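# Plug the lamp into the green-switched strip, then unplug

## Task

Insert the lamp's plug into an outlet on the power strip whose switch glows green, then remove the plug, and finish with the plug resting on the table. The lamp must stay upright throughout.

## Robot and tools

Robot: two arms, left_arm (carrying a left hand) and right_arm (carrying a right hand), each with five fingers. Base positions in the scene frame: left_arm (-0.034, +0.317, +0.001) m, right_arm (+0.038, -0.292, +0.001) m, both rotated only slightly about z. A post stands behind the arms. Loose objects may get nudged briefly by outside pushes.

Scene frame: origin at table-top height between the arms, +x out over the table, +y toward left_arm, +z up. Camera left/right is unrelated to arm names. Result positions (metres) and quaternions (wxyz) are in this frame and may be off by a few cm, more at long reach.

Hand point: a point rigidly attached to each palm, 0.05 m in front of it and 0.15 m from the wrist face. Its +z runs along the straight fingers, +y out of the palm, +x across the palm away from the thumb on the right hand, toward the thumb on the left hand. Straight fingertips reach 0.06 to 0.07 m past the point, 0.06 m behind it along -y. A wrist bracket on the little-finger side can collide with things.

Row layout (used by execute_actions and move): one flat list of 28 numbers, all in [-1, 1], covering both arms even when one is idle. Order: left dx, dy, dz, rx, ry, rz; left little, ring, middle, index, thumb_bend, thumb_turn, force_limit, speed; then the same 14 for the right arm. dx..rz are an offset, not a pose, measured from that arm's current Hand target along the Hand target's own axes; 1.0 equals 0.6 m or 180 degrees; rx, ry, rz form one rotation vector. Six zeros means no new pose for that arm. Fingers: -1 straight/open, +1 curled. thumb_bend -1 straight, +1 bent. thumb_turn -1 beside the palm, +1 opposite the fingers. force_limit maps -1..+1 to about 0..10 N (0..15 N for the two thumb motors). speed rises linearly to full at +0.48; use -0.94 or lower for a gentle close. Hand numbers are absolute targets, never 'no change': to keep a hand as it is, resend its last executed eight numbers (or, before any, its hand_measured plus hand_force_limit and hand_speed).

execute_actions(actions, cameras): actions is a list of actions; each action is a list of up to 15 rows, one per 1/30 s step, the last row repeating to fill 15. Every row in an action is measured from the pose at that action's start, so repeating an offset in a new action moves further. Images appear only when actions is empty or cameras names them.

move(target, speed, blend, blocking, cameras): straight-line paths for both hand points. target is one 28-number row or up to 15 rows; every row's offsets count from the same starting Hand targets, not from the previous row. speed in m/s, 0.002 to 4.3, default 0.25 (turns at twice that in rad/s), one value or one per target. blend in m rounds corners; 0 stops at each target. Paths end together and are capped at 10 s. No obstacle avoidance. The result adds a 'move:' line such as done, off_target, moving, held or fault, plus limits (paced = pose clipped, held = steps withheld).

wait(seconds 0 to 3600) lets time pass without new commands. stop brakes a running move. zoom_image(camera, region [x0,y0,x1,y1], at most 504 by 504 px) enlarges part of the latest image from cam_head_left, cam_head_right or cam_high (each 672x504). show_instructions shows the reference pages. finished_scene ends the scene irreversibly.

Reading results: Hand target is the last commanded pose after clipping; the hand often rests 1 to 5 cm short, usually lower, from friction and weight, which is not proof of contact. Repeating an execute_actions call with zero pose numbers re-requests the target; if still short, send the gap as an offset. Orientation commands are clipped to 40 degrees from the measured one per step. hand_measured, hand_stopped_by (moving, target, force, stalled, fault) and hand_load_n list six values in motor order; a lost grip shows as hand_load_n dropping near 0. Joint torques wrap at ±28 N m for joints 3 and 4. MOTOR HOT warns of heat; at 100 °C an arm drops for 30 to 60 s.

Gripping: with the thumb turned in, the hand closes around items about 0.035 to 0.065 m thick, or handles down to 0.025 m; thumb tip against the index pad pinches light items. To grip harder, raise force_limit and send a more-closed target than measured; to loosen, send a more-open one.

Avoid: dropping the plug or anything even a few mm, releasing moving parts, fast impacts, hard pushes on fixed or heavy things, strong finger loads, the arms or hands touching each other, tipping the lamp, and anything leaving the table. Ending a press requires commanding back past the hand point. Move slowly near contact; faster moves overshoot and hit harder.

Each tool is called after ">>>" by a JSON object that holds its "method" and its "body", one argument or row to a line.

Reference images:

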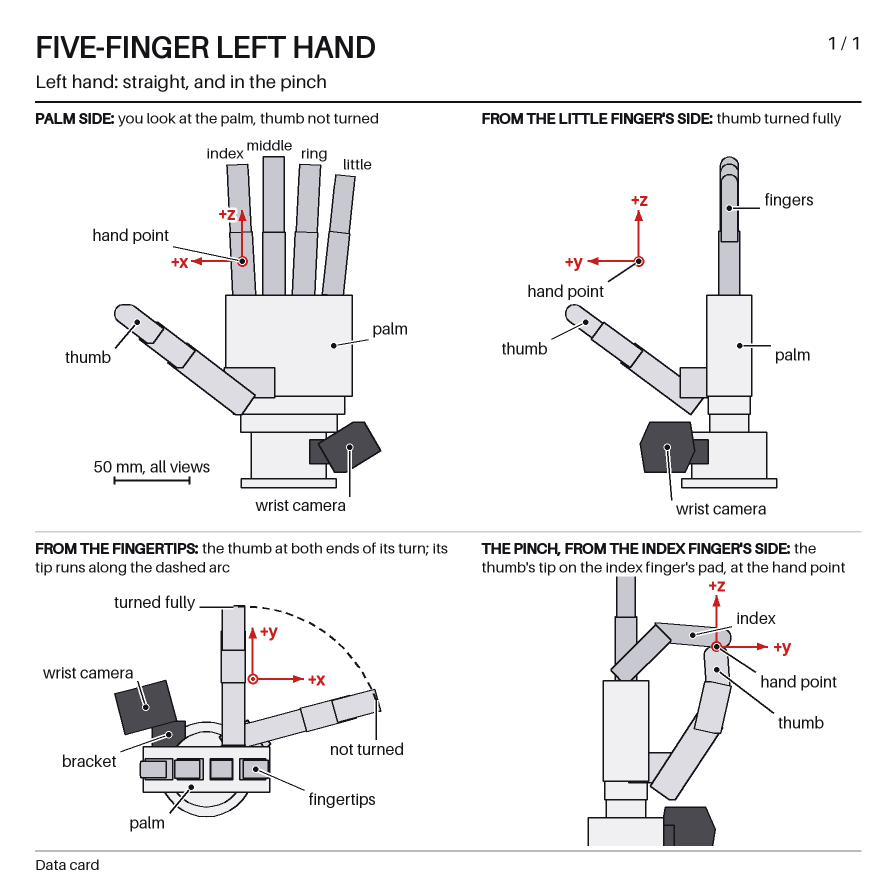

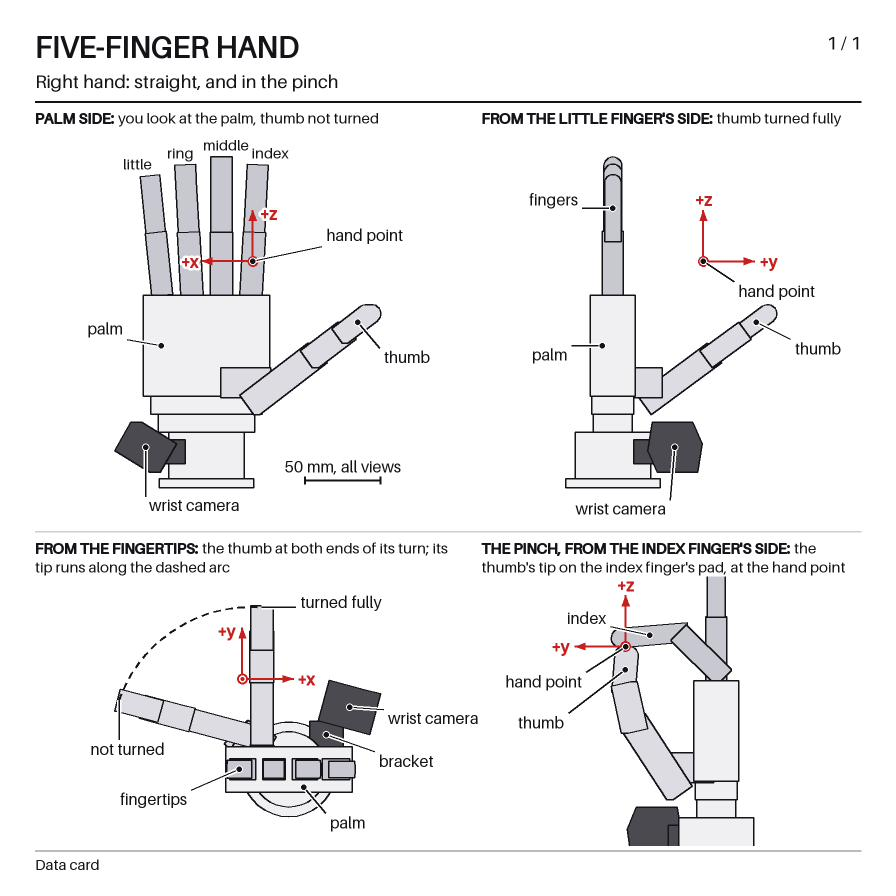

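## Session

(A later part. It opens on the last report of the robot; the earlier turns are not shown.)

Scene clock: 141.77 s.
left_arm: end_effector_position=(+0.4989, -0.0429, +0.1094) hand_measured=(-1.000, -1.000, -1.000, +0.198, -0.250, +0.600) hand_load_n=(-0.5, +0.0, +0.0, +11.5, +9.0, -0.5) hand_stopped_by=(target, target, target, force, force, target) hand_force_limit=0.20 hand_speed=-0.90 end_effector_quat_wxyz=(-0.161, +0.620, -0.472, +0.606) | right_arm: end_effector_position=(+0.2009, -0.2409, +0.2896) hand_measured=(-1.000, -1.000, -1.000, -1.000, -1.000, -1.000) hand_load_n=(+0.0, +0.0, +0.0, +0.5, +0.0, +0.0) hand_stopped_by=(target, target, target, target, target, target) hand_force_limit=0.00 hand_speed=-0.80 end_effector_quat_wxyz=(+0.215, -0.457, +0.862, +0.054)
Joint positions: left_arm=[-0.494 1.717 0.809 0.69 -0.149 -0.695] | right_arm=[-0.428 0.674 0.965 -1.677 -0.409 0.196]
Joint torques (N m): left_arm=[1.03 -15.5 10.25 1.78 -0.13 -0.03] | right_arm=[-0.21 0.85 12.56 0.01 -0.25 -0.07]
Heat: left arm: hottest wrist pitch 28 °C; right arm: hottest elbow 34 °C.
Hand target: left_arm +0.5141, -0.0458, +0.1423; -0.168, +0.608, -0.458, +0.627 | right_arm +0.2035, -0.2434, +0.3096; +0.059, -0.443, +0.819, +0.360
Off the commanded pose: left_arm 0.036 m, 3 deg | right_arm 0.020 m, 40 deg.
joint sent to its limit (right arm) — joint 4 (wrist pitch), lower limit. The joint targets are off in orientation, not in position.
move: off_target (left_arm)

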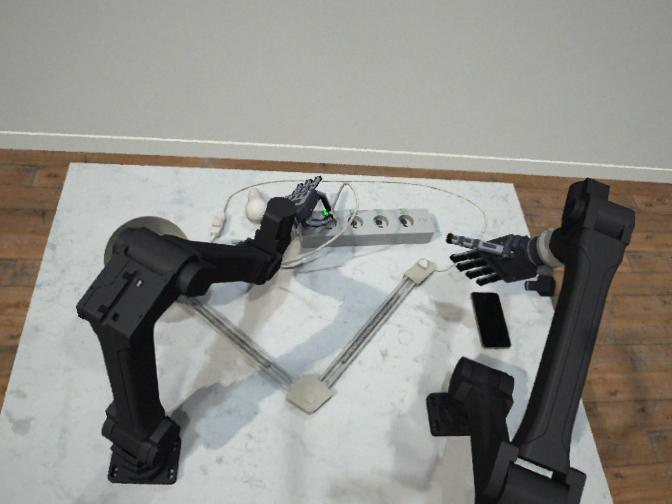

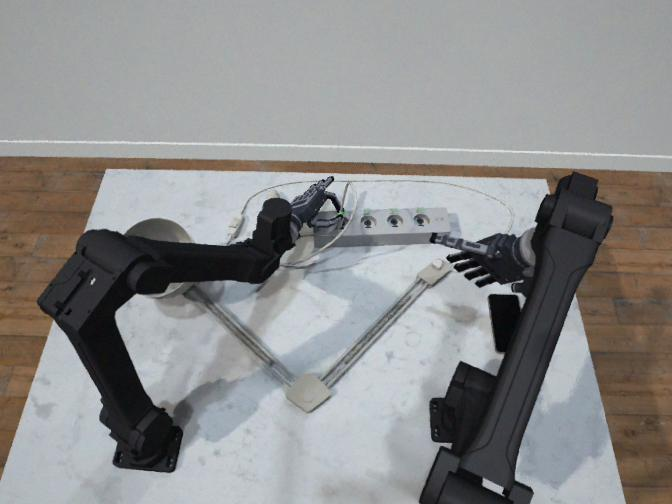

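>>> {"method": "move", "body": {
  "target": [
    [0.0223,-0.0286,-0.0058,0,0,0,-1,-1,-1,0.5,0.0,0.6,0.2,-0.9,0,0,0,0,0,0,-1,-1,-1,-1,-1,-1,0,-0.8]
  ],
  "speed": 0.05,
  "cameras": ["cam_head_left","cam_head_right","cam_high"]
}}

>>> {"method": "zoom_image", "body": {
  "camera": "cam_head_left",
  "region": [320, 204, 344, 234]
}}

>>> {"method": "zoom_image", "body": {
  "camera": "cam_head_right",
  "region": [330, 204, 354, 234]
}}

Scene clock: 142.97 s.
left_arm: end_effector_position=(+0.4995, -0.0432, +0.1328) hand_measured=(-1.000, -1.000, -1.000, +0.198, -0.250, +0.600) hand_load_n=(+0.0, +0.0, +0.0, +12.0, +9.0, -1.0) hand_stopped_by=(target, target, target, force, force, target) hand_force_limit=0.20 hand_speed=-0.90 end_effector_quat_wxyz=(-0.161, +0.620, -0.471, +0.607) | right_arm: end_effector_position=(+0.2009, -0.2409, +0.2896) hand_measured=(-1.000, -1.000, -1.000, -1.000, -1.000, -1.000) hand_load_n=(-0.5, +0.0, +0.0, +0.0, +0.0, +0.0) hand_stopped_by=(target, target, target, target, target, target) hand_force_limit=0.00 hand_speed=-0.80 end_effector_quat_wxyz=(+0.215, -0.457, +0.862, +0.054)
Joint positions: left_arm=[-0.494 1.664 0.824 0.625 -0.149 -0.694] | right_arm=[-0.428 0.674 0.965 -1.677 -0.409 0.196]
Joint torques (N m): left_arm=[1.03 -14.92 10.82 1.84 -0.12 -0.07] | right_arm=[-0.15 0.91 12.59 0.01 -0.25 -0.07]
Heat: left arm: hottest wrist pitch 28 °C; right arm: hottest elbow 34 °C.
Hand target: left_arm +0.5141, -0.0459, +0.1643; -0.168, +0.608, -0.458, +0.627 | right_arm +0.2035, -0.2434, +0.3096; +0.059, -0.443, +0.819, +0.360
Off the commanded pose: left_arm 0.035 m, 3 deg | right_arm 0.020 m, 40 deg.
joint sent to its limit (right arm) — joint 4 (wrist pitch), lower limit. The joint targets are off in orientation, not in position.
move: off_target (left_arm)

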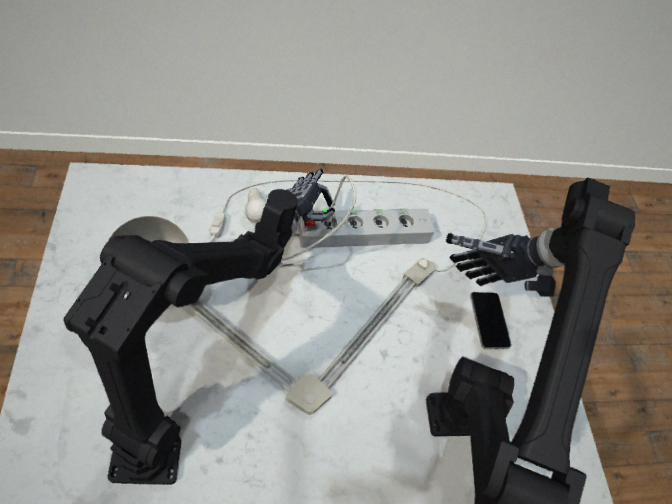

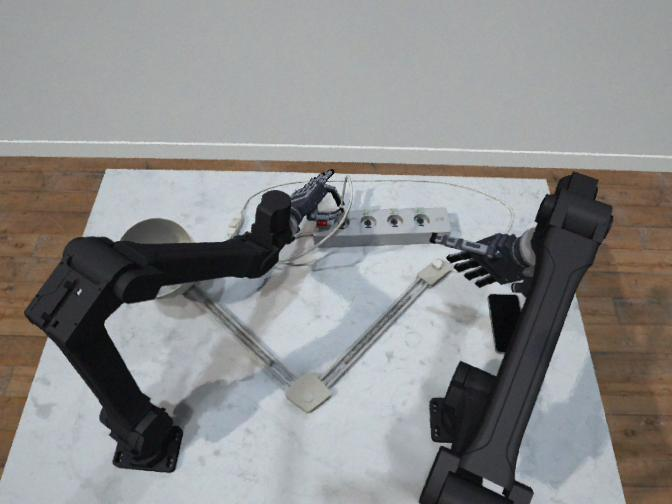

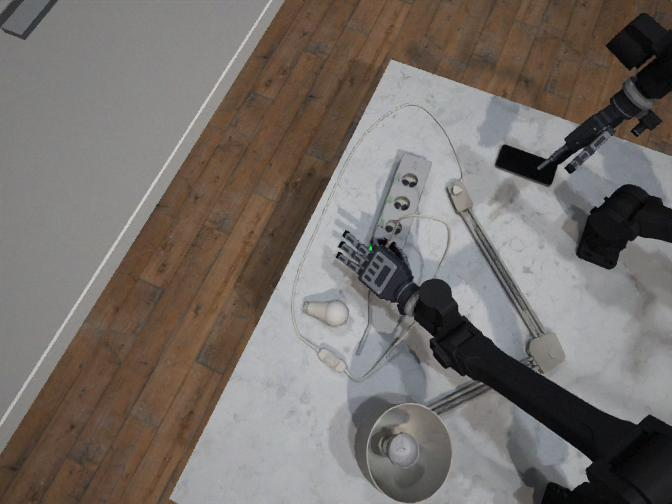

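Scaled by 16.800 from the camera's image (finer frame: 960x720).

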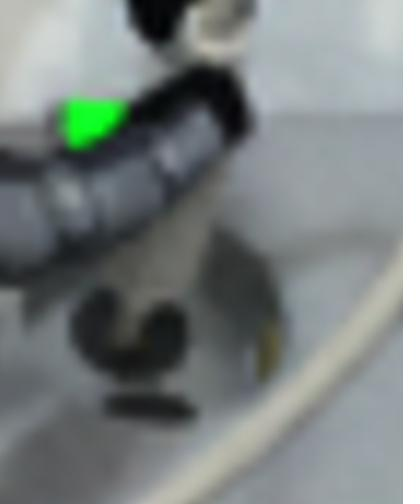

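Scaled by 16.800 from the camera's image (finer frame: 960x720).

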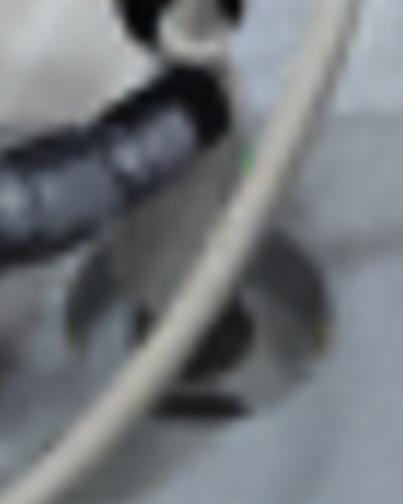

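>>> {"method": "move", "body": {
  "target": [
    [-0.0428,0.055,0.0077,0.0023,0.0039,-0.0102,-1,-1,-1,0.5,0.0,0.6,0.2,-0.9,0,0,0,0,0,0,-1,-1,-1,-1,-1,-1,0,-0.8]
  ],
  "speed": 0.05,
  "cameras": ["cam_head_left","cam_head_right"]
}}

>>> {"method": "zoom_image", "body": {
  "camera": "cam_head_left",
  "region": [320, 204, 344, 234]
}}

>>> {"method": "zoom_image", "body": {
  "camera": "cam_head_right",
  "region": [330, 204, 354, 234]
}}

Scene clock: 144.53 s.
left_arm: end_effector_position=(+0.5081, -0.0479, +0.1243) hand_measured=(-1.000, -1.000, -1.000, +0.198, -0.250, +0.600) hand_load_n=(+0.0, +0.0, +0.0, +12.5, +9.0, +0.0) hand_stopped_by=(target, target, target, force, force, target) hand_force_limit=0.20 hand_speed=-0.90 end_effector_quat_wxyz=(-0.158, +0.609, -0.454, +0.631) | right_arm: end_effector_position=(+0.2009, -0.2409, +0.2896) hand_measured=(-1.000, -1.000, -1.000, -1.000, -1.000, -1.000) hand_load_n=(+0.0, +0.0, +0.0, +0.0, -0.5, +0.0) hand_stopped_by=(target, target, target, target, target, target) hand_force_limit=0.00 hand_speed=-0.80 end_effector_quat_wxyz=(+0.215, -0.457, +0.862, +0.054)
Joint positions: left_arm=[-0.491 1.734 0.824 0.754 -0.144 -0.707] | right_arm=[-0.428 0.674 0.965 -1.677 -0.409 0.196]
Joint torques (N m): left_arm=[1.03 -12.45 7.01 2.8 -0.01 -0.23] | right_arm=[-0.15 0.85 12.56 0.01 -0.25 -0.07]
Heat: left arm: hottest wrist pitch 28 °C; right arm: hottest elbow 34 °C.
Hand target: left_arm +0.5122, -0.0452, +0.1222; -0.157, +0.611, -0.447, +0.634 | right_arm +0.2035, -0.2434, +0.3096; +0.059, -0.443, +0.819, +0.360
Off the commanded pose: left_arm 0.005 m, 1 deg | right_arm 0.020 m, 40 deg.
joint sent to its limit (right arm) — joint 4 (wrist pitch), lower limit. The joint targets are off in orientation, not in position.
move: done

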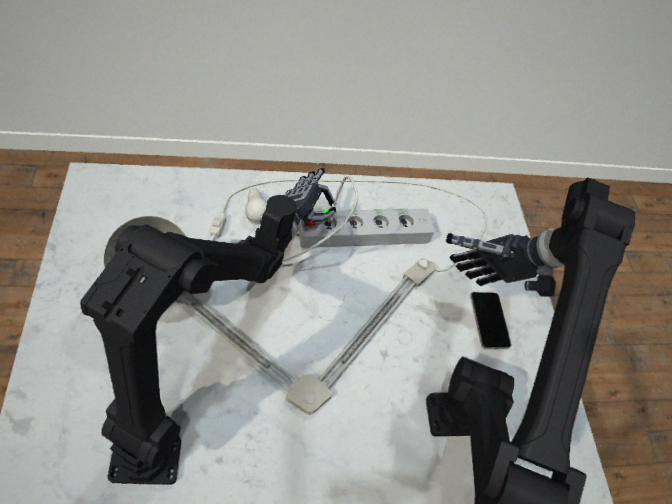

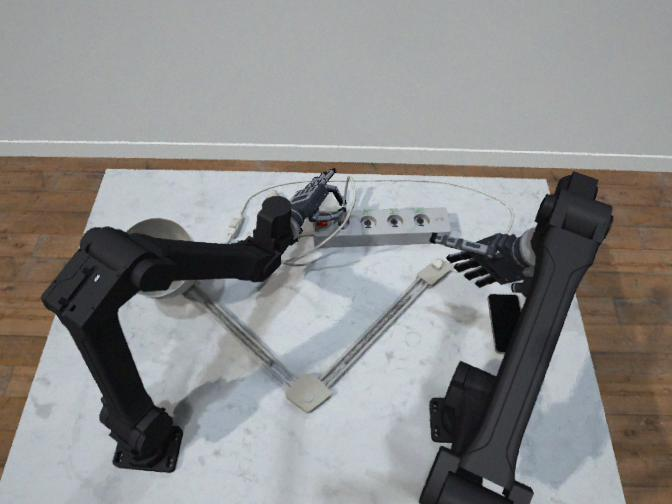

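Scaled by 16.800 from the camera's image (finer frame: 960x720).

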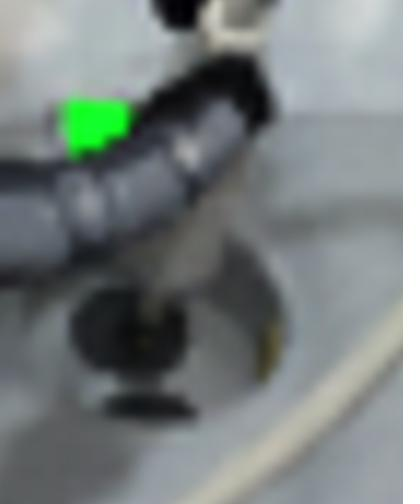

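Scaled by 16.800 from the camera's image (finer frame: 960x720).

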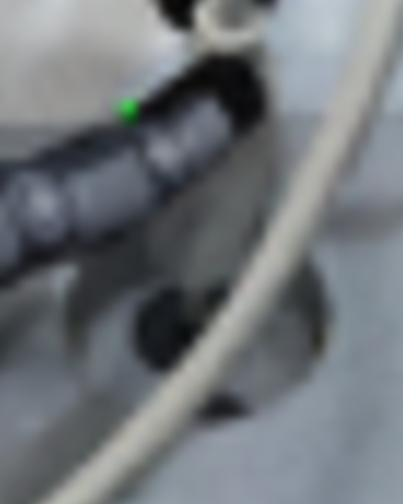

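>>> {"method": "move", "body": {
  "target": [
    [0.0018,0.0005,-0.0098,0.0056,0.0096,-0.0253,-1,-1,-1,0.5,0.0,0.6,0.2,-0.9,0,0,0,0,0,0,-1,-1,-1,-1,-1,-1,0,-0.8]
  ],
  "speed": 0.05,
  "cameras": ["cam_head_left","cam_head_right"]
}}

>>> {"method": "zoom_image", "body": {
  "camera": "cam_head_left",
  "region": [320, 204, 344, 234]
}}

>>> {"method": "zoom_image", "body": {
  "camera": "cam_head_right",
  "region": [330, 204, 354, 234]
}}

Scene clock: 146.33 s.
left_arm: end_effector_position=(+0.5028, -0.0463, +0.1243) hand_measured=(-1.000, -1.000, -1.000, +0.198, -0.250, +0.600) hand_load_n=(+0.0, +0.0, +0.0, +12.0, +9.0, -1.0) hand_stopped_by=(target, target, target, force, force, target) hand_force_limit=0.20 hand_speed=-0.90 end_effector_quat_wxyz=(-0.133, +0.616, -0.426, +0.649) | right_arm: end_effector_position=(+0.2009, -0.2409, +0.2896) hand_measured=(-1.000, -1.000, -1.000, -1.000, -1.000, -1.000) hand_load_n=(+0.0, +0.0, +0.0, +0.0, +0.0, +0.0) hand_stopped_by=(target, target, target, target, target, target) hand_force_limit=0.00 hand_speed=-0.80 end_effector_quat_wxyz=(+0.215, -0.457, +0.862, +0.054)
Joint positions: left_arm=[-0.486 1.752 0.795 0.833 -0.131 -0.78] | right_arm=[-0.428 0.674 0.965 -1.677 -0.409 0.196]
Joint torques (N m): left_arm=[1.08 -12.4 6.71 2.82 0.04 -0.24] | right_arm=[-0.15 0.85 12.56 0.02 -0.25 -0.06]
Heat: left arm: hottest wrist pitch 28 °C; right arm: hottest elbow 34 °C.
Hand target: left_arm +0.5065, -0.0438, +0.1237; -0.131, +0.617, -0.419, +0.653 | right_arm +0.2035, -0.2434, +0.3096; +0.059, -0.443, +0.819, +0.360
Off the commanded pose: left_arm 0.004 m, 1 deg | right_arm 0.020 m, 40 deg.
joint sent to its limit (right arm) — joint 4 (wrist pitch), lower limit. The joint targets are off in orientation, not in position.
move: done

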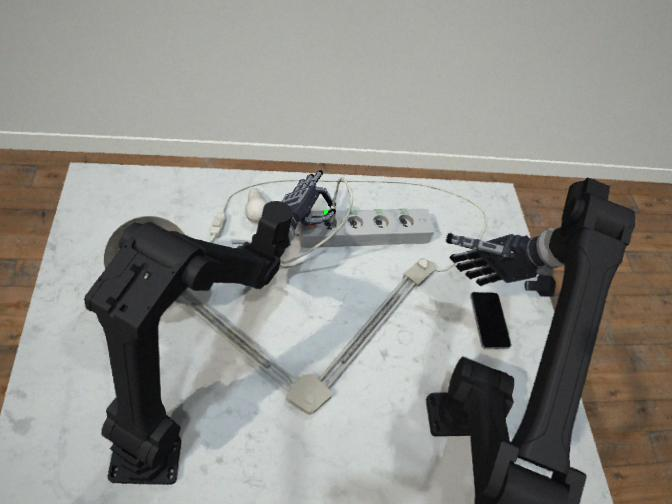

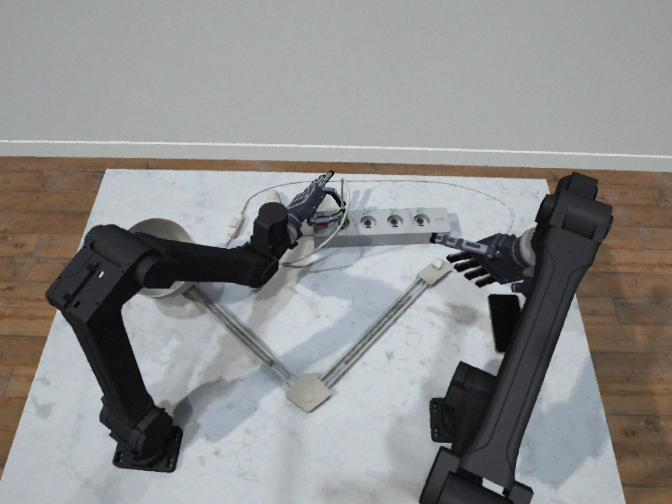

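Scaled by 16.800 from the camera's image (finer frame: 960x720).

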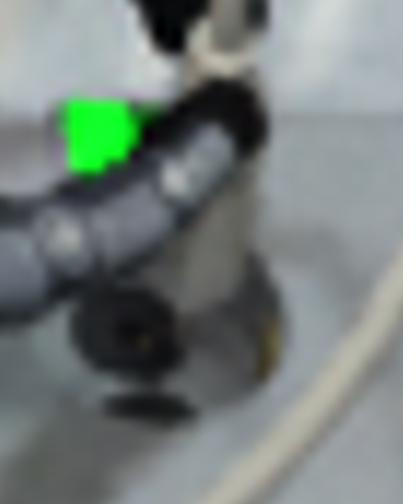

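Scaled by 16.800 from the camera's image (finer frame: 960x720).

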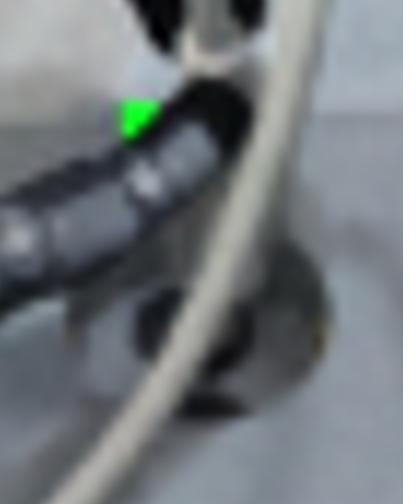

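>>> {"method": "zoom_image", "body": {
  "camera": "cam_head_left",
  "region": [324, 214, 342, 232]
}}

>>> {"method": "zoom_image", "body": {
  "camera": "cam_head_right",
  "region": [334, 212, 352, 230]
}}

Scaled by 28.000 from the camera's image (finer frame: 960x720).

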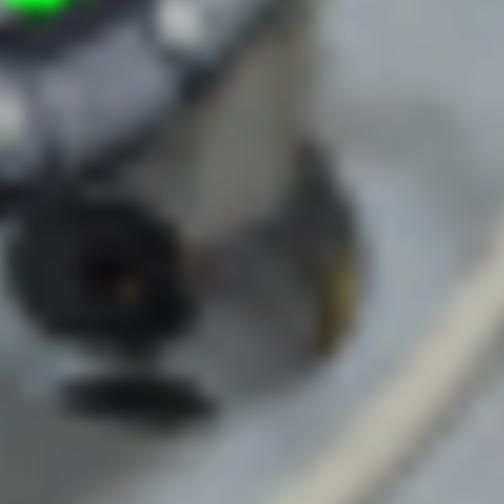

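Scaled by 28.000 from the camera's image (finer frame: 960x720).

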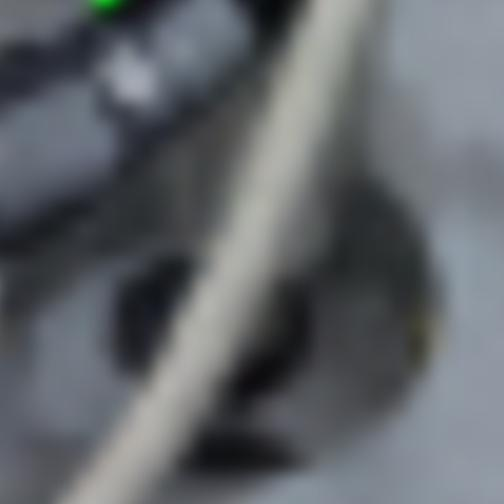

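>>> {"method": "move", "body": {
  "target": [
    [-0.0105,0.0098,0.0032,0,0,0,-1,-1,-1,0.5,0.0,0.6,0.2,-0.9,0,0,0,0,0,0,-1,-1,-1,-1,-1,-1,0,-0.8]
  ],
  "speed": 0.04,
  "cameras": ["cam_head_left","cam_head_right","cam_high"]
}}

>>> {"method": "zoom_image", "body": {
  "camera": "cam_head_left",
  "region": [320, 204, 344, 234]
}}

>>> {"method": "zoom_image", "body": {
  "camera": "cam_head_right",
  "region": [330, 204, 354, 234]
}}

Scene clock: 147.83 s.
left_arm: end_effector_position=(+0.5038, -0.0466, +0.1130) hand_measured=(-1.000, -1.000, -1.000, +0.198, -0.250, +0.600) hand_load_n=(+0.0, +0.0, +0.0, +12.0, +9.0, -1.0) hand_stopped_by=(target, target, target, force, force, target) hand_force_limit=0.20 hand_speed=-0.90 end_effector_quat_wxyz=(-0.132, +0.617, -0.427, +0.647) | right_arm: end_effector_position=(+0.2009, -0.2409, +0.2896) hand_measured=(-1.000, -1.000, -1.000, -1.000, -1.000, -1.000) hand_load_n=(+0.0, +0.5, +0.0, +0.0, +0.0, +0.0) hand_stopped_by=(target, target, target, target, target, target) hand_force_limit=0.00 hand_speed=-0.80 end_effector_quat_wxyz=(+0.215, -0.457, +0.862, +0.054)
Joint positions: left_arm=[-0.486 1.781 0.795 0.858 -0.13 -0.78] | right_arm=[-0.428 0.674 0.965 -1.677 -0.409 0.196]
Joint torques (N m): left_arm=[1.03 -12.92 6.52 2.86 0.03 -0.24] | right_arm=[-0.15 0.85 12.56 -0.01 -0.25 -0.06]
Heat: left arm: hottest wrist pitch 28 °C; right arm: hottest elbow 34 °C.
Hand target: left_arm +0.5074, -0.0439, +0.1147; -0.131, +0.617, -0.419, +0.653 | right_arm +0.2035, -0.2434, +0.3096; +0.059, -0.443, +0.819, +0.360
Off the commanded pose: left_arm 0.005 m, 1 deg | right_arm 0.020 m, 40 deg.
joint sent to its limit (right arm) — joint 4 (wrist pitch), lower limit. The joint targets are off in orientation, not in position.
move: done

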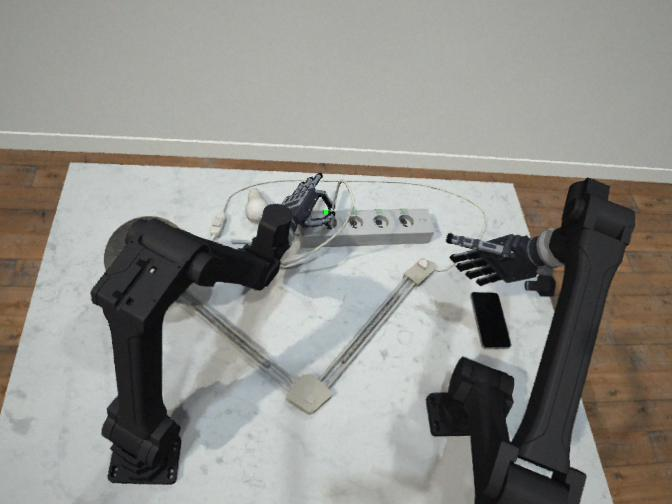

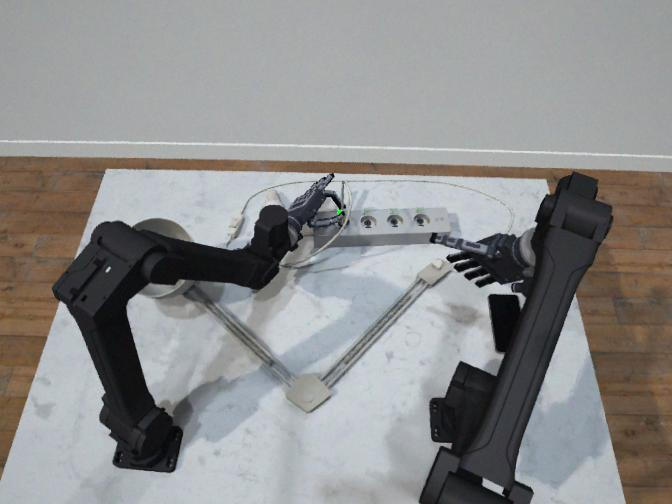

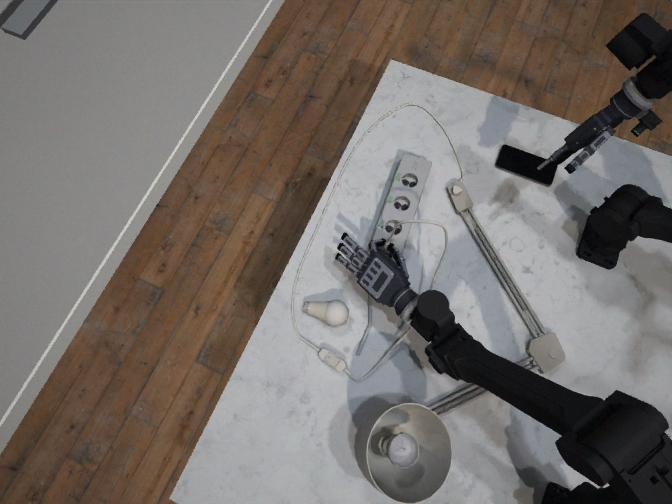

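Scaled by 16.800 from the camera's image (finer frame: 960x720).

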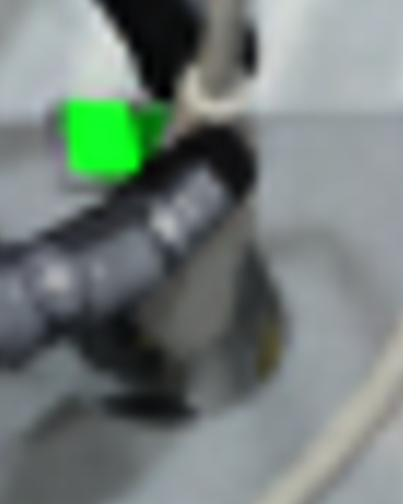

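Scaled by 16.800 from the camera's image (finer frame: 960x720).

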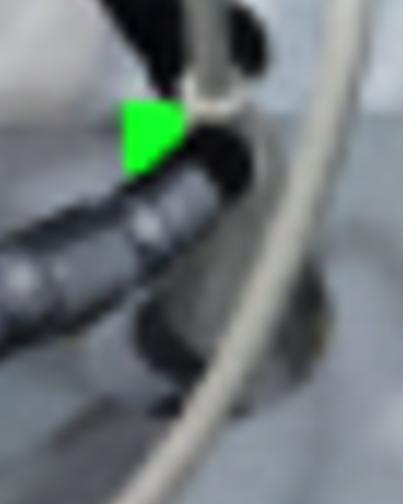

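>>> {"method": "zoom_image", "body": {
  "camera": "cam_head_left",
  "region": [325, 218, 339, 232]
}}

>>> {"method": "zoom_image", "body": {
  "camera": "cam_head_right",
  "region": [336, 216, 350, 230]
}}

Scaled by 36.000 from the camera's image (finer frame: 960x720).

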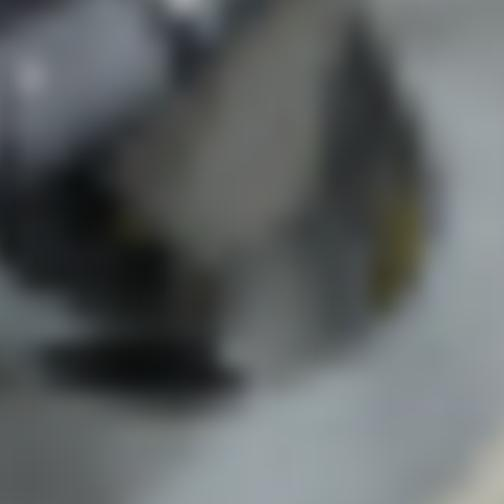

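Scaled by 36.000 from the camera's image (finer frame: 960x720).

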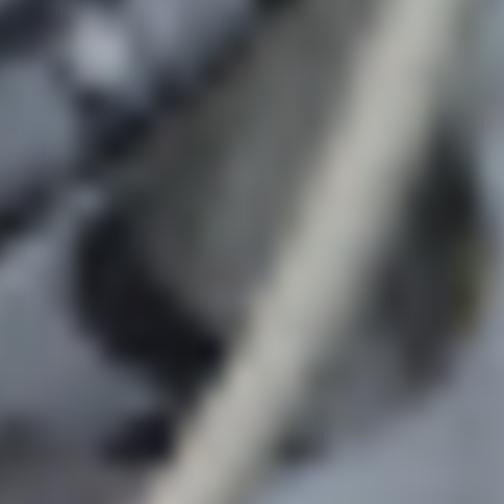

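>>> {"method": "execute_actions", "body": {
  "actions": [
    [[-0.0115,-0.0102,-0.0064,0,0,0,-1,-1,-1,0.5,0.0,0.6,0.2,-0.9,0,0,0,0,0,0,-1,-1,-1,-1,-1,-1,0,-0.8],[-0.0011,-0.001,-0.0006,0,0,0,-1,-1,-1,0.5,0.0,0.6,0.2,-0.9,0,0,0,0,0,0,-1,-1,-1,-1,-1,-1,0,-0.8]]
  ],
  "cameras": []
}}

Scene clock: 149.07 s.
left_arm: end_effector_position=(+0.5037, -0.0441, +0.1120) hand_measured=(-1.000, -1.000, -1.000, +0.198, -0.250, +0.600) hand_load_n=(+0.0, +0.0, +0.0, +12.0, +9.0, -0.5) hand_stopped_by=(target, target, target, force, force, target) hand_force_limit=0.20 hand_speed=-0.90 end_effector_quat_wxyz=(-0.132, +0.617, -0.427, +0.647) | right_arm: end_effector_position=(+0.2009, -0.2409, +0.2896) hand_measured=(-1.000, -1.000, -1.000, -1.000, -1.000, -1.000) hand_load_n=(+0.0, +0.0, +0.0, +0.0, +0.0, +0.0) hand_stopped_by=(target, target, target, target, target, target) hand_force_limit=0.00 hand_speed=-0.80 end_effector_quat_wxyz=(+0.215, -0.457, +0.862, +0.054)
Joint positions: left_arm=[-0.481 1.781 0.79 0.862 -0.125 -0.781] | right_arm=[-0.428 0.674 0.965 -1.677 -0.409 0.196]
Joint torques (N m): left_arm=[0.73 -12.98 6.71 2.69 -0.1 -0.23] | right_arm=[-0.21 0.85 12.56 0.02 -0.25 -0.06]
Heat: left arm: hottest wrist pitch 28 °C; right arm: hottest elbow 34 °C.
Hand target: left_arm +0.5074, -0.0430, +0.1148; -0.130, +0.617, -0.419, +0.653 | right_arm +0.2035, -0.2434, +0.3096; +0.059, -0.443, +0.819, +0.360
Off the commanded pose: left_arm 0.005 m, 1 deg | right_arm 0.020 m, 40 deg.
joint sent to its limit (right arm) — joint 4 (wrist pitch), lower limit. The joint targets are off in orientation, not in position.

>>> {"method": "execute_actions", "body": {
  "actions": [
    [[0.0115,0.0102,0.0064,0,0,0,-1,-1,-1,0.5,0.0,0.6,0.2,-0.9,0,0,0,0,0,0,-1,-1,-1,-1,-1,-1,0,-0.8],[0.0115,0.0102,0.0064,0,0,0,-1,-1,-1,0.5,0.0,0.6,0.2,-0.9,0,0,0,0,0,0,-1,-1,-1,-1,-1,-1,0,-0.8],[0.0017,0.0015,0.001,0,0,0,-1,-1,-1,0.5,0.0,0.6,0.2,-0.9,0,0,0,0,0,0,-1,-1,-1,-1,-1,-1,0,-0.8]]
  ],
  "cameras": ["cam_head_left","cam_head_right"]
}}

>>> {"method": "zoom_image", "body": {
  "camera": "cam_head_left",
  "region": [325, 218, 339, 232]
}}

>>> {"method": "zoom_image", "body": {
  "camera": "cam_head_right",
  "region": [330, 204, 354, 234]
}}

Scene clock: 150.07 s.
left_arm: end_effector_position=(+0.5037, -0.0444, +0.1118) hand_measured=(-1.000, -1.000, -1.000, +0.198, -0.250, +0.600) hand_load_n=(+0.0, +0.0, +0.0, +12.0, +9.0, -1.0) hand_stopped_by=(target, target, target, force, force, target) hand_force_limit=0.20 hand_speed=-0.90 end_effector_quat_wxyz=(-0.133, +0.618, -0.426, +0.647) | right_arm: end_effector_position=(+0.2009, -0.2409, +0.2896) hand_measured=(-1.000, -1.000, -1.000, -1.000, -1.000, -1.000) hand_load_n=(+0.0, +0.0, +0.0, +0.0, +0.0, +0.0) hand_stopped_by=(target, target, target, target, target, target) hand_force_limit=0.00 hand_speed=-0.80 end_effector_quat_wxyz=(+0.215, -0.457, +0.862, +0.054)
Joint positions: left_arm=[-0.483 1.782 0.79 0.862 -0.131 -0.782] | right_arm=[-0.428 0.674 0.965 -1.677 -0.409 0.196]
Joint torques (N m): left_arm=[0.73 -12.92 6.93 2.65 0.03 -0.23] | right_arm=[-0.21 0.91 12.56 0.01 -0.25 -0.06]
Heat: left arm: hottest wrist pitch 28 °C; right arm: hottest elbow 34 °C.
Hand target: left_arm +0.5076, -0.0443, +0.1149; -0.130, +0.617, -0.419, +0.653 | right_arm +0.2035, -0.2434, +0.3096; +0.059, -0.443, +0.819, +0.360
Off the commanded pose: left_arm 0.005 m, 1 deg | right_arm 0.020 m, 40 deg.
joint sent to its limit (right arm) — joint 4 (wrist pitch), lower limit. The joint targets are off in orientation, not in position.

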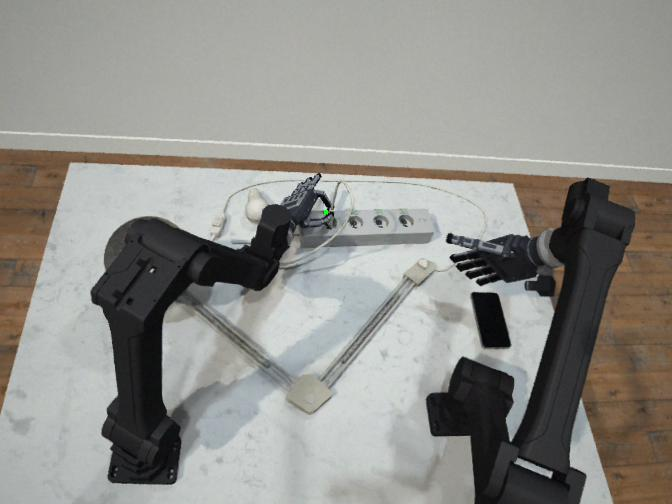

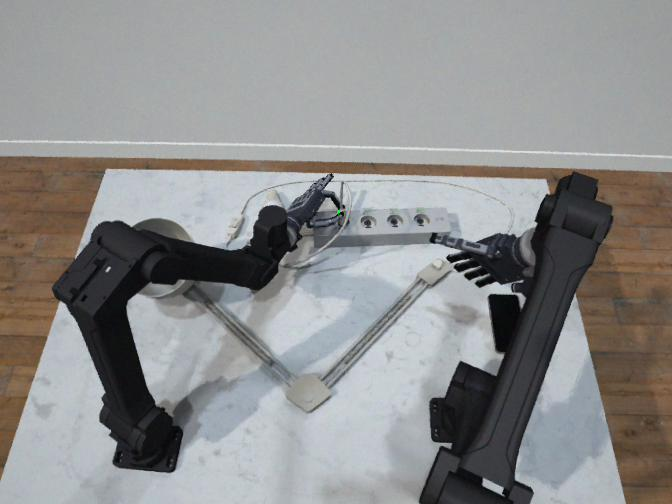

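Scaled by 36.000 from the camera's image (finer frame: 960x720).

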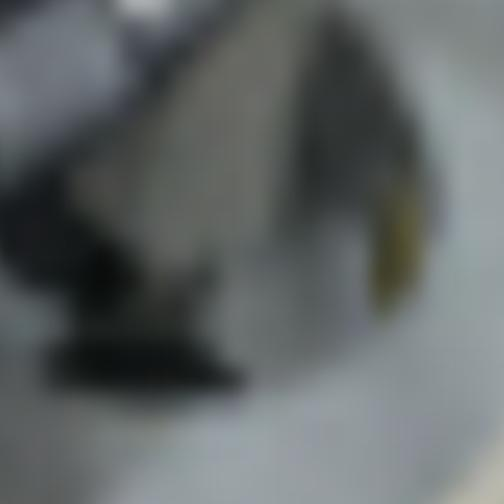

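Scaled by 16.800 from the camera's image (finer frame: 960x720).

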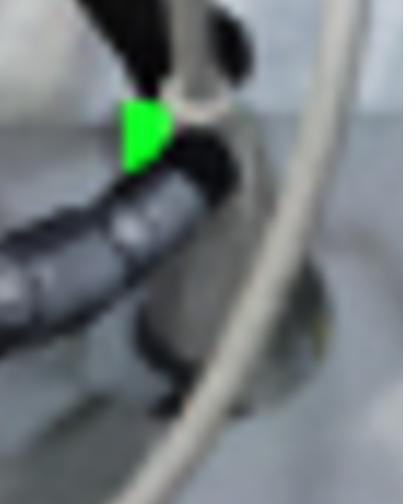

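>>> {"method": "execute_actions", "body": {
  "actions": [
    [[0.0138,0.0123,0.0077,0,0,0,-1,-1,-1,0.5,0.0,0.6,0.2,-0.9,0,0,0,0,0,0,-1,-1,-1,-1,-1,-1,0,-0.8],[0.0138,0.0123,0.0077,0,0,0,-1,-1,-1,0.5,0.0,0.6,0.2,-0.9,0,0,0,0,0,0,-1,-1,-1,-1,-1,-1,0,-0.8],[0.001,0.001,0.0006,0,0,0,-1,-1,-1,0.5,0.0,0.6,0.2,-0.9,0,0,0,0,0,0,-1,-1,-1,-1,-1,-1,0,-0.8]]
  ],
  "cameras": []
}}

Scene clock: 150.97 s.
left_arm: end_effector_position=(+0.5024, -0.0463, +0.1111) hand_measured=(-1.000, -1.000, -1.000, +0.198, -0.250, +0.600) hand_load_n=(+0.0, +0.0, +0.0, +12.0, +9.0, -0.5) hand_stopped_by=(target, target, target, force, force, target) hand_force_limit=0.20 hand_speed=-0.90 end_effector_quat_wxyz=(-0.132, +0.618, -0.427, +0.647) | right_arm: end_effector_position=(+0.2009, -0.2409, +0.2896) hand_measured=(-1.000, -1.000, -1.000, -1.000, -1.000, -1.000) hand_load_n=(+0.0, +0.0, +0.0, +0.0, +0.0, +0.0) hand_stopped_by=(target, target, target, target, target, target) hand_force_limit=0.00 hand_speed=-0.80 end_effector_quat_wxyz=(+0.215, -0.457, +0.862, +0.054)
Joint positions: left_arm=[-0.487 1.783 0.79 0.862 -0.132 -0.782] | right_arm=[-0.428 0.674 0.965 -1.677 -0.409 0.196]
Joint torques (N m): left_arm=[0.91 -12.98 7.05 2.66 0.01 -0.23] | right_arm=[-0.15 0.85 12.57 0.01 -0.24 -0.07]
Heat: left arm: hottest wrist pitch 28 °C; right arm: hottest elbow 34 °C.
Hand target: left_arm +0.5074, -0.0454, +0.1148; -0.130, +0.617, -0.419, +0.653 | right_arm +0.2035, -0.2434, +0.3096; +0.059, -0.443, +0.819, +0.360
Off the commanded pose: left_arm 0.006 m, 1 deg | right_arm 0.020 m, 40 deg.
joint sent to its limit (right arm) — joint 4 (wrist pitch), lower limit. The joint targets are off in orientation, not in position.

>>> {"method": "execute_actions", "body": {
  "actions": [
    [[-0.0092,-0.0082,-0.0051,0,0,0,-1,-1,-1,0.5,0.0,0.6,0.2,-0.9,0,0,0,0,0,0,-1,-1,-1,-1,-1,-1,0,-0.8],[-0.0092,-0.0082,-0.0051,0,0,0,-1,-1,-1,0.5,0.0,0.6,0.2,-0.9,0,0,0,0,0,0,-1,-1,-1,-1,-1,-1,0,-0.8],[-0.0006,-0.0005,-0.0003,0,0,0,-1,-1,-1,0.5,0.0,0.6,0.2,-0.9,0,0,0,0,0,0,-1,-1,-1,-1,-1,-1,0,-0.8]]
  ],
  "cameras": ["cam_head_left","cam_head_right"]
}}

>>> {"method": "zoom_image", "body": {
  "camera": "cam_head_left",
  "region": [325, 218, 339, 232]
}}

>>> {"method": "zoom_image", "body": {
  "camera": "cam_head_right",
  "region": [330, 204, 354, 234]
}}

Scene clock: 151.90 s.
left_arm: end_effector_position=(+0.5034, -0.0436, +0.1105) hand_measured=(-1.000, -1.000, -1.000, +0.198, -0.250, +0.600) hand_load_n=(+0.0, +0.0, +0.0, +12.0, +9.0, -0.5) hand_stopped_by=(target, target, target, force, force, target) hand_force_limit=0.20 hand_speed=-0.90 end_effector_quat_wxyz=(-0.132, +0.619, -0.427, +0.646) | right_arm: end_effector_position=(+0.2009, -0.2409, +0.2896) hand_measured=(-1.000, -1.000, -1.000, -1.000, -1.000, -1.000) hand_load_n=(+0.0, +0.0, +0.5, +0.0, +0.0, +0.0) hand_stopped_by=(target, target, target, target, target, target) hand_force_limit=0.00 hand_speed=-0.80 end_effector_quat_wxyz=(+0.215, -0.457, +0.862, +0.054)
Joint positions: left_arm=[-0.481 1.783 0.789 0.863 -0.128 -0.782] | right_arm=[-0.428 0.674 0.965 -1.677 -0.409 0.196]
Joint torques (N m): left_arm=[0.56 -12.98 7.13 2.62 -0.1 -0.23] | right_arm=[-0.21 0.91 12.55 0.01 -0.25 -0.07]
Heat: left arm: hottest wrist pitch 28 °C; right arm: hottest elbow 34 °C.
Hand target: left_arm +0.5076, -0.0448, +0.1149; -0.131, +0.617, -0.419, +0.653 | right_arm +0.2035, -0.2434, +0.3096; +0.059, -0.443, +0.819, +0.360
Off the commanded pose: left_arm 0.006 m, 1 deg | right_arm 0.020 m, 40 deg.
joint sent to its limit (right arm) — joint 4 (wrist pitch), lower limit. The joint targets are off in orientation, not in position.

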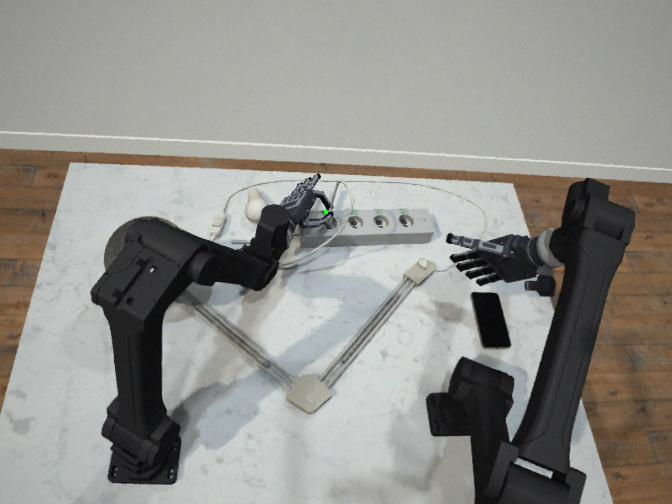

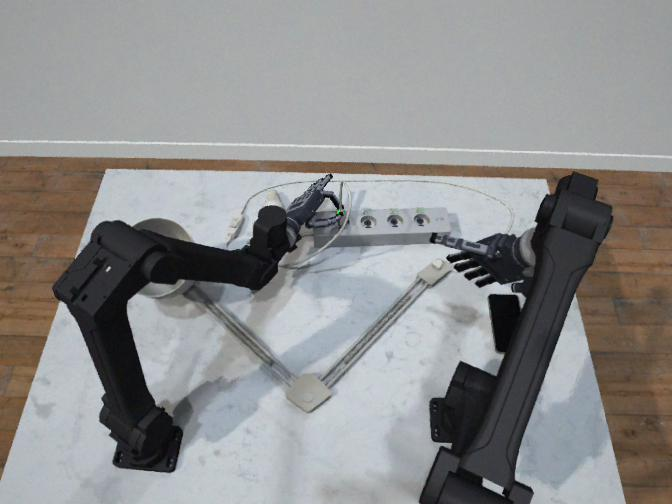

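Scaled by 36.000 from the camera's image (finer frame: 960x720).

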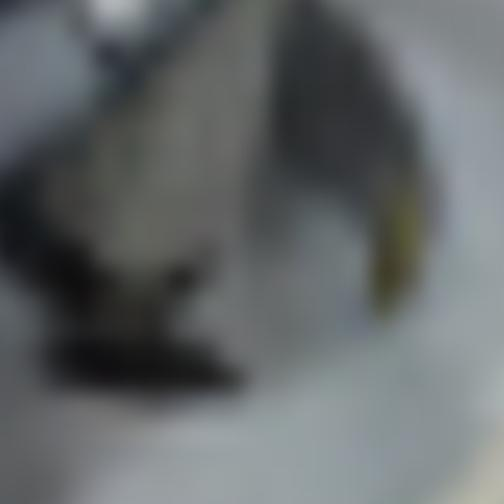

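Scaled by 16.800 from the camera's image (finer frame: 960x720).

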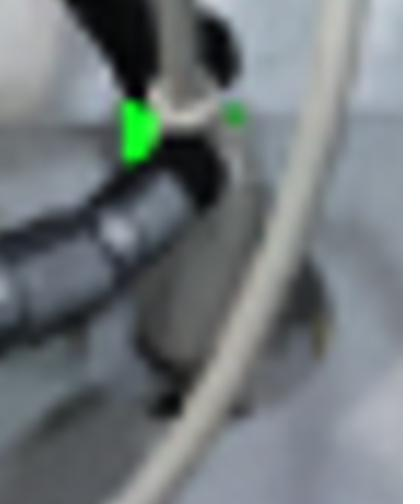

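>>> {"method": "execute_actions", "body": {
  "actions": [
    [[0.0133,0.0118,0.0074,0,0,0,-1,-1,-1,0.5,0.0,0.6,0.2,-0.9,0,0,0,0,0,0,-1,-1,-1,-1,-1,-1,0,-0.8],[0.0133,0.0118,0.0074,0,0,0,-1,-1,-1,0.5,0.0,0.6,0.2,-0.9,0,0,0,0,0,0,-1,-1,-1,-1,-1,-1,0,-0.8],[0.001,0.001,0.0006,0,0,0,-1,-1,-1,0.5,0.0,0.6,0.2,-0.9,0,0,0,0,0,0,-1,-1,-1,-1,-1,-1,0,-0.8]]
  ],
  "cameras": ["cam_head_left","cam_head_right"]
}}

>>> {"method": "zoom_image", "body": {
  "camera": "cam_head_left",
  "region": [325, 218, 339, 232]
}}

>>> {"method": "zoom_image", "body": {
  "camera": "cam_head_right",
  "region": [330, 204, 354, 234]
}}

Scene clock: 153.00 s.
left_arm: end_effector_position=(+0.5026, -0.0451, +0.1101) hand_measured=(-1.000, -1.000, -1.000, +0.198, -0.250, +0.600) hand_load_n=(+0.0, +0.0, +0.0, +11.5, +9.0, -1.0) hand_stopped_by=(target, target, target, force, force, target) hand_force_limit=0.20 hand_speed=-0.90 end_effector_quat_wxyz=(-0.132, +0.619, -0.427, +0.646) | right_arm: end_effector_position=(+0.2009, -0.2409, +0.2896) hand_measured=(-1.000, -1.000, -1.000, -1.000, -1.000, -1.000) hand_load_n=(+0.0, +0.0, +0.0, +0.0, +0.0, +0.0) hand_stopped_by=(target, target, target, target, target, target) hand_force_limit=0.00 hand_speed=-0.80 end_effector_quat_wxyz=(+0.215, -0.457, +0.862, +0.054)
Joint positions: left_arm=[-0.485 1.784 0.789 0.863 -0.132 -0.782] | right_arm=[-0.428 0.674 0.965 -1.677 -0.409 0.196]
Joint torques (N m): left_arm=[0.79 -12.92 7.23 2.61 -0.01 -0.22] | right_arm=[-0.21 0.85 12.56 0.01 -0.24 -0.06]
Heat: left arm: hottest wrist pitch 28 °C; right arm: hottest elbow 34 °C.
Hand target: left_arm +0.5076, -0.0457, +0.1148; -0.131, +0.617, -0.419, +0.653 | right_arm +0.2035, -0.2434, +0.3096; +0.059, -0.443, +0.819, +0.360
Off the commanded pose: left_arm 0.007 m, 1 deg | right_arm 0.020 m, 40 deg.
joint sent to its limit (right arm) — joint 4 (wrist pitch), lower limit. The joint targets are off in orientation, not in position.

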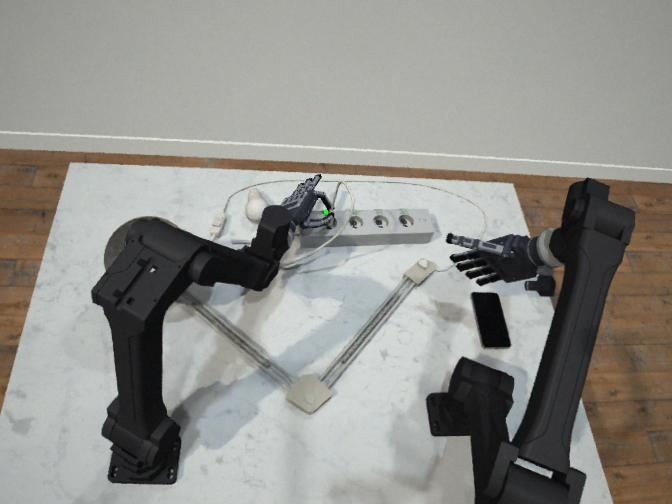

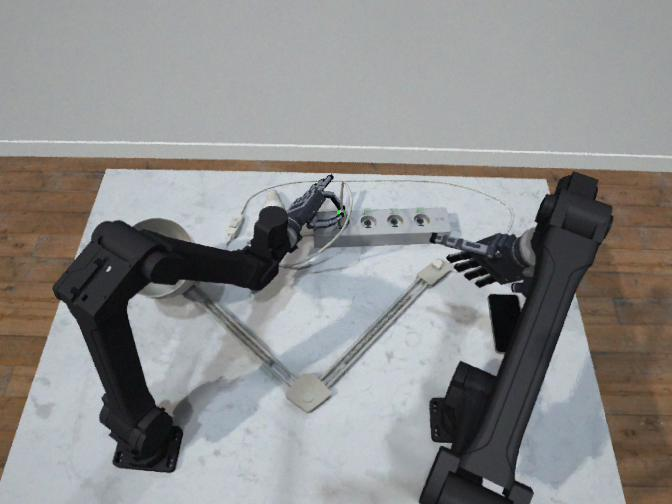

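Scaled by 36.000 from the camera's image (finer frame: 960x720).

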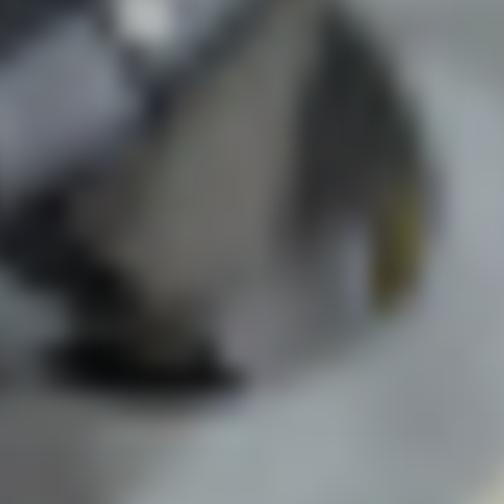

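Scaled by 16.800 from the camera's image (finer frame: 960x720).

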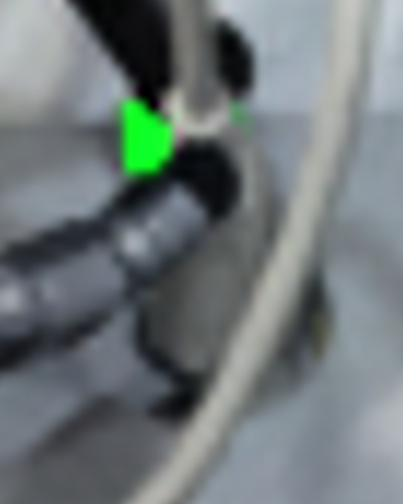

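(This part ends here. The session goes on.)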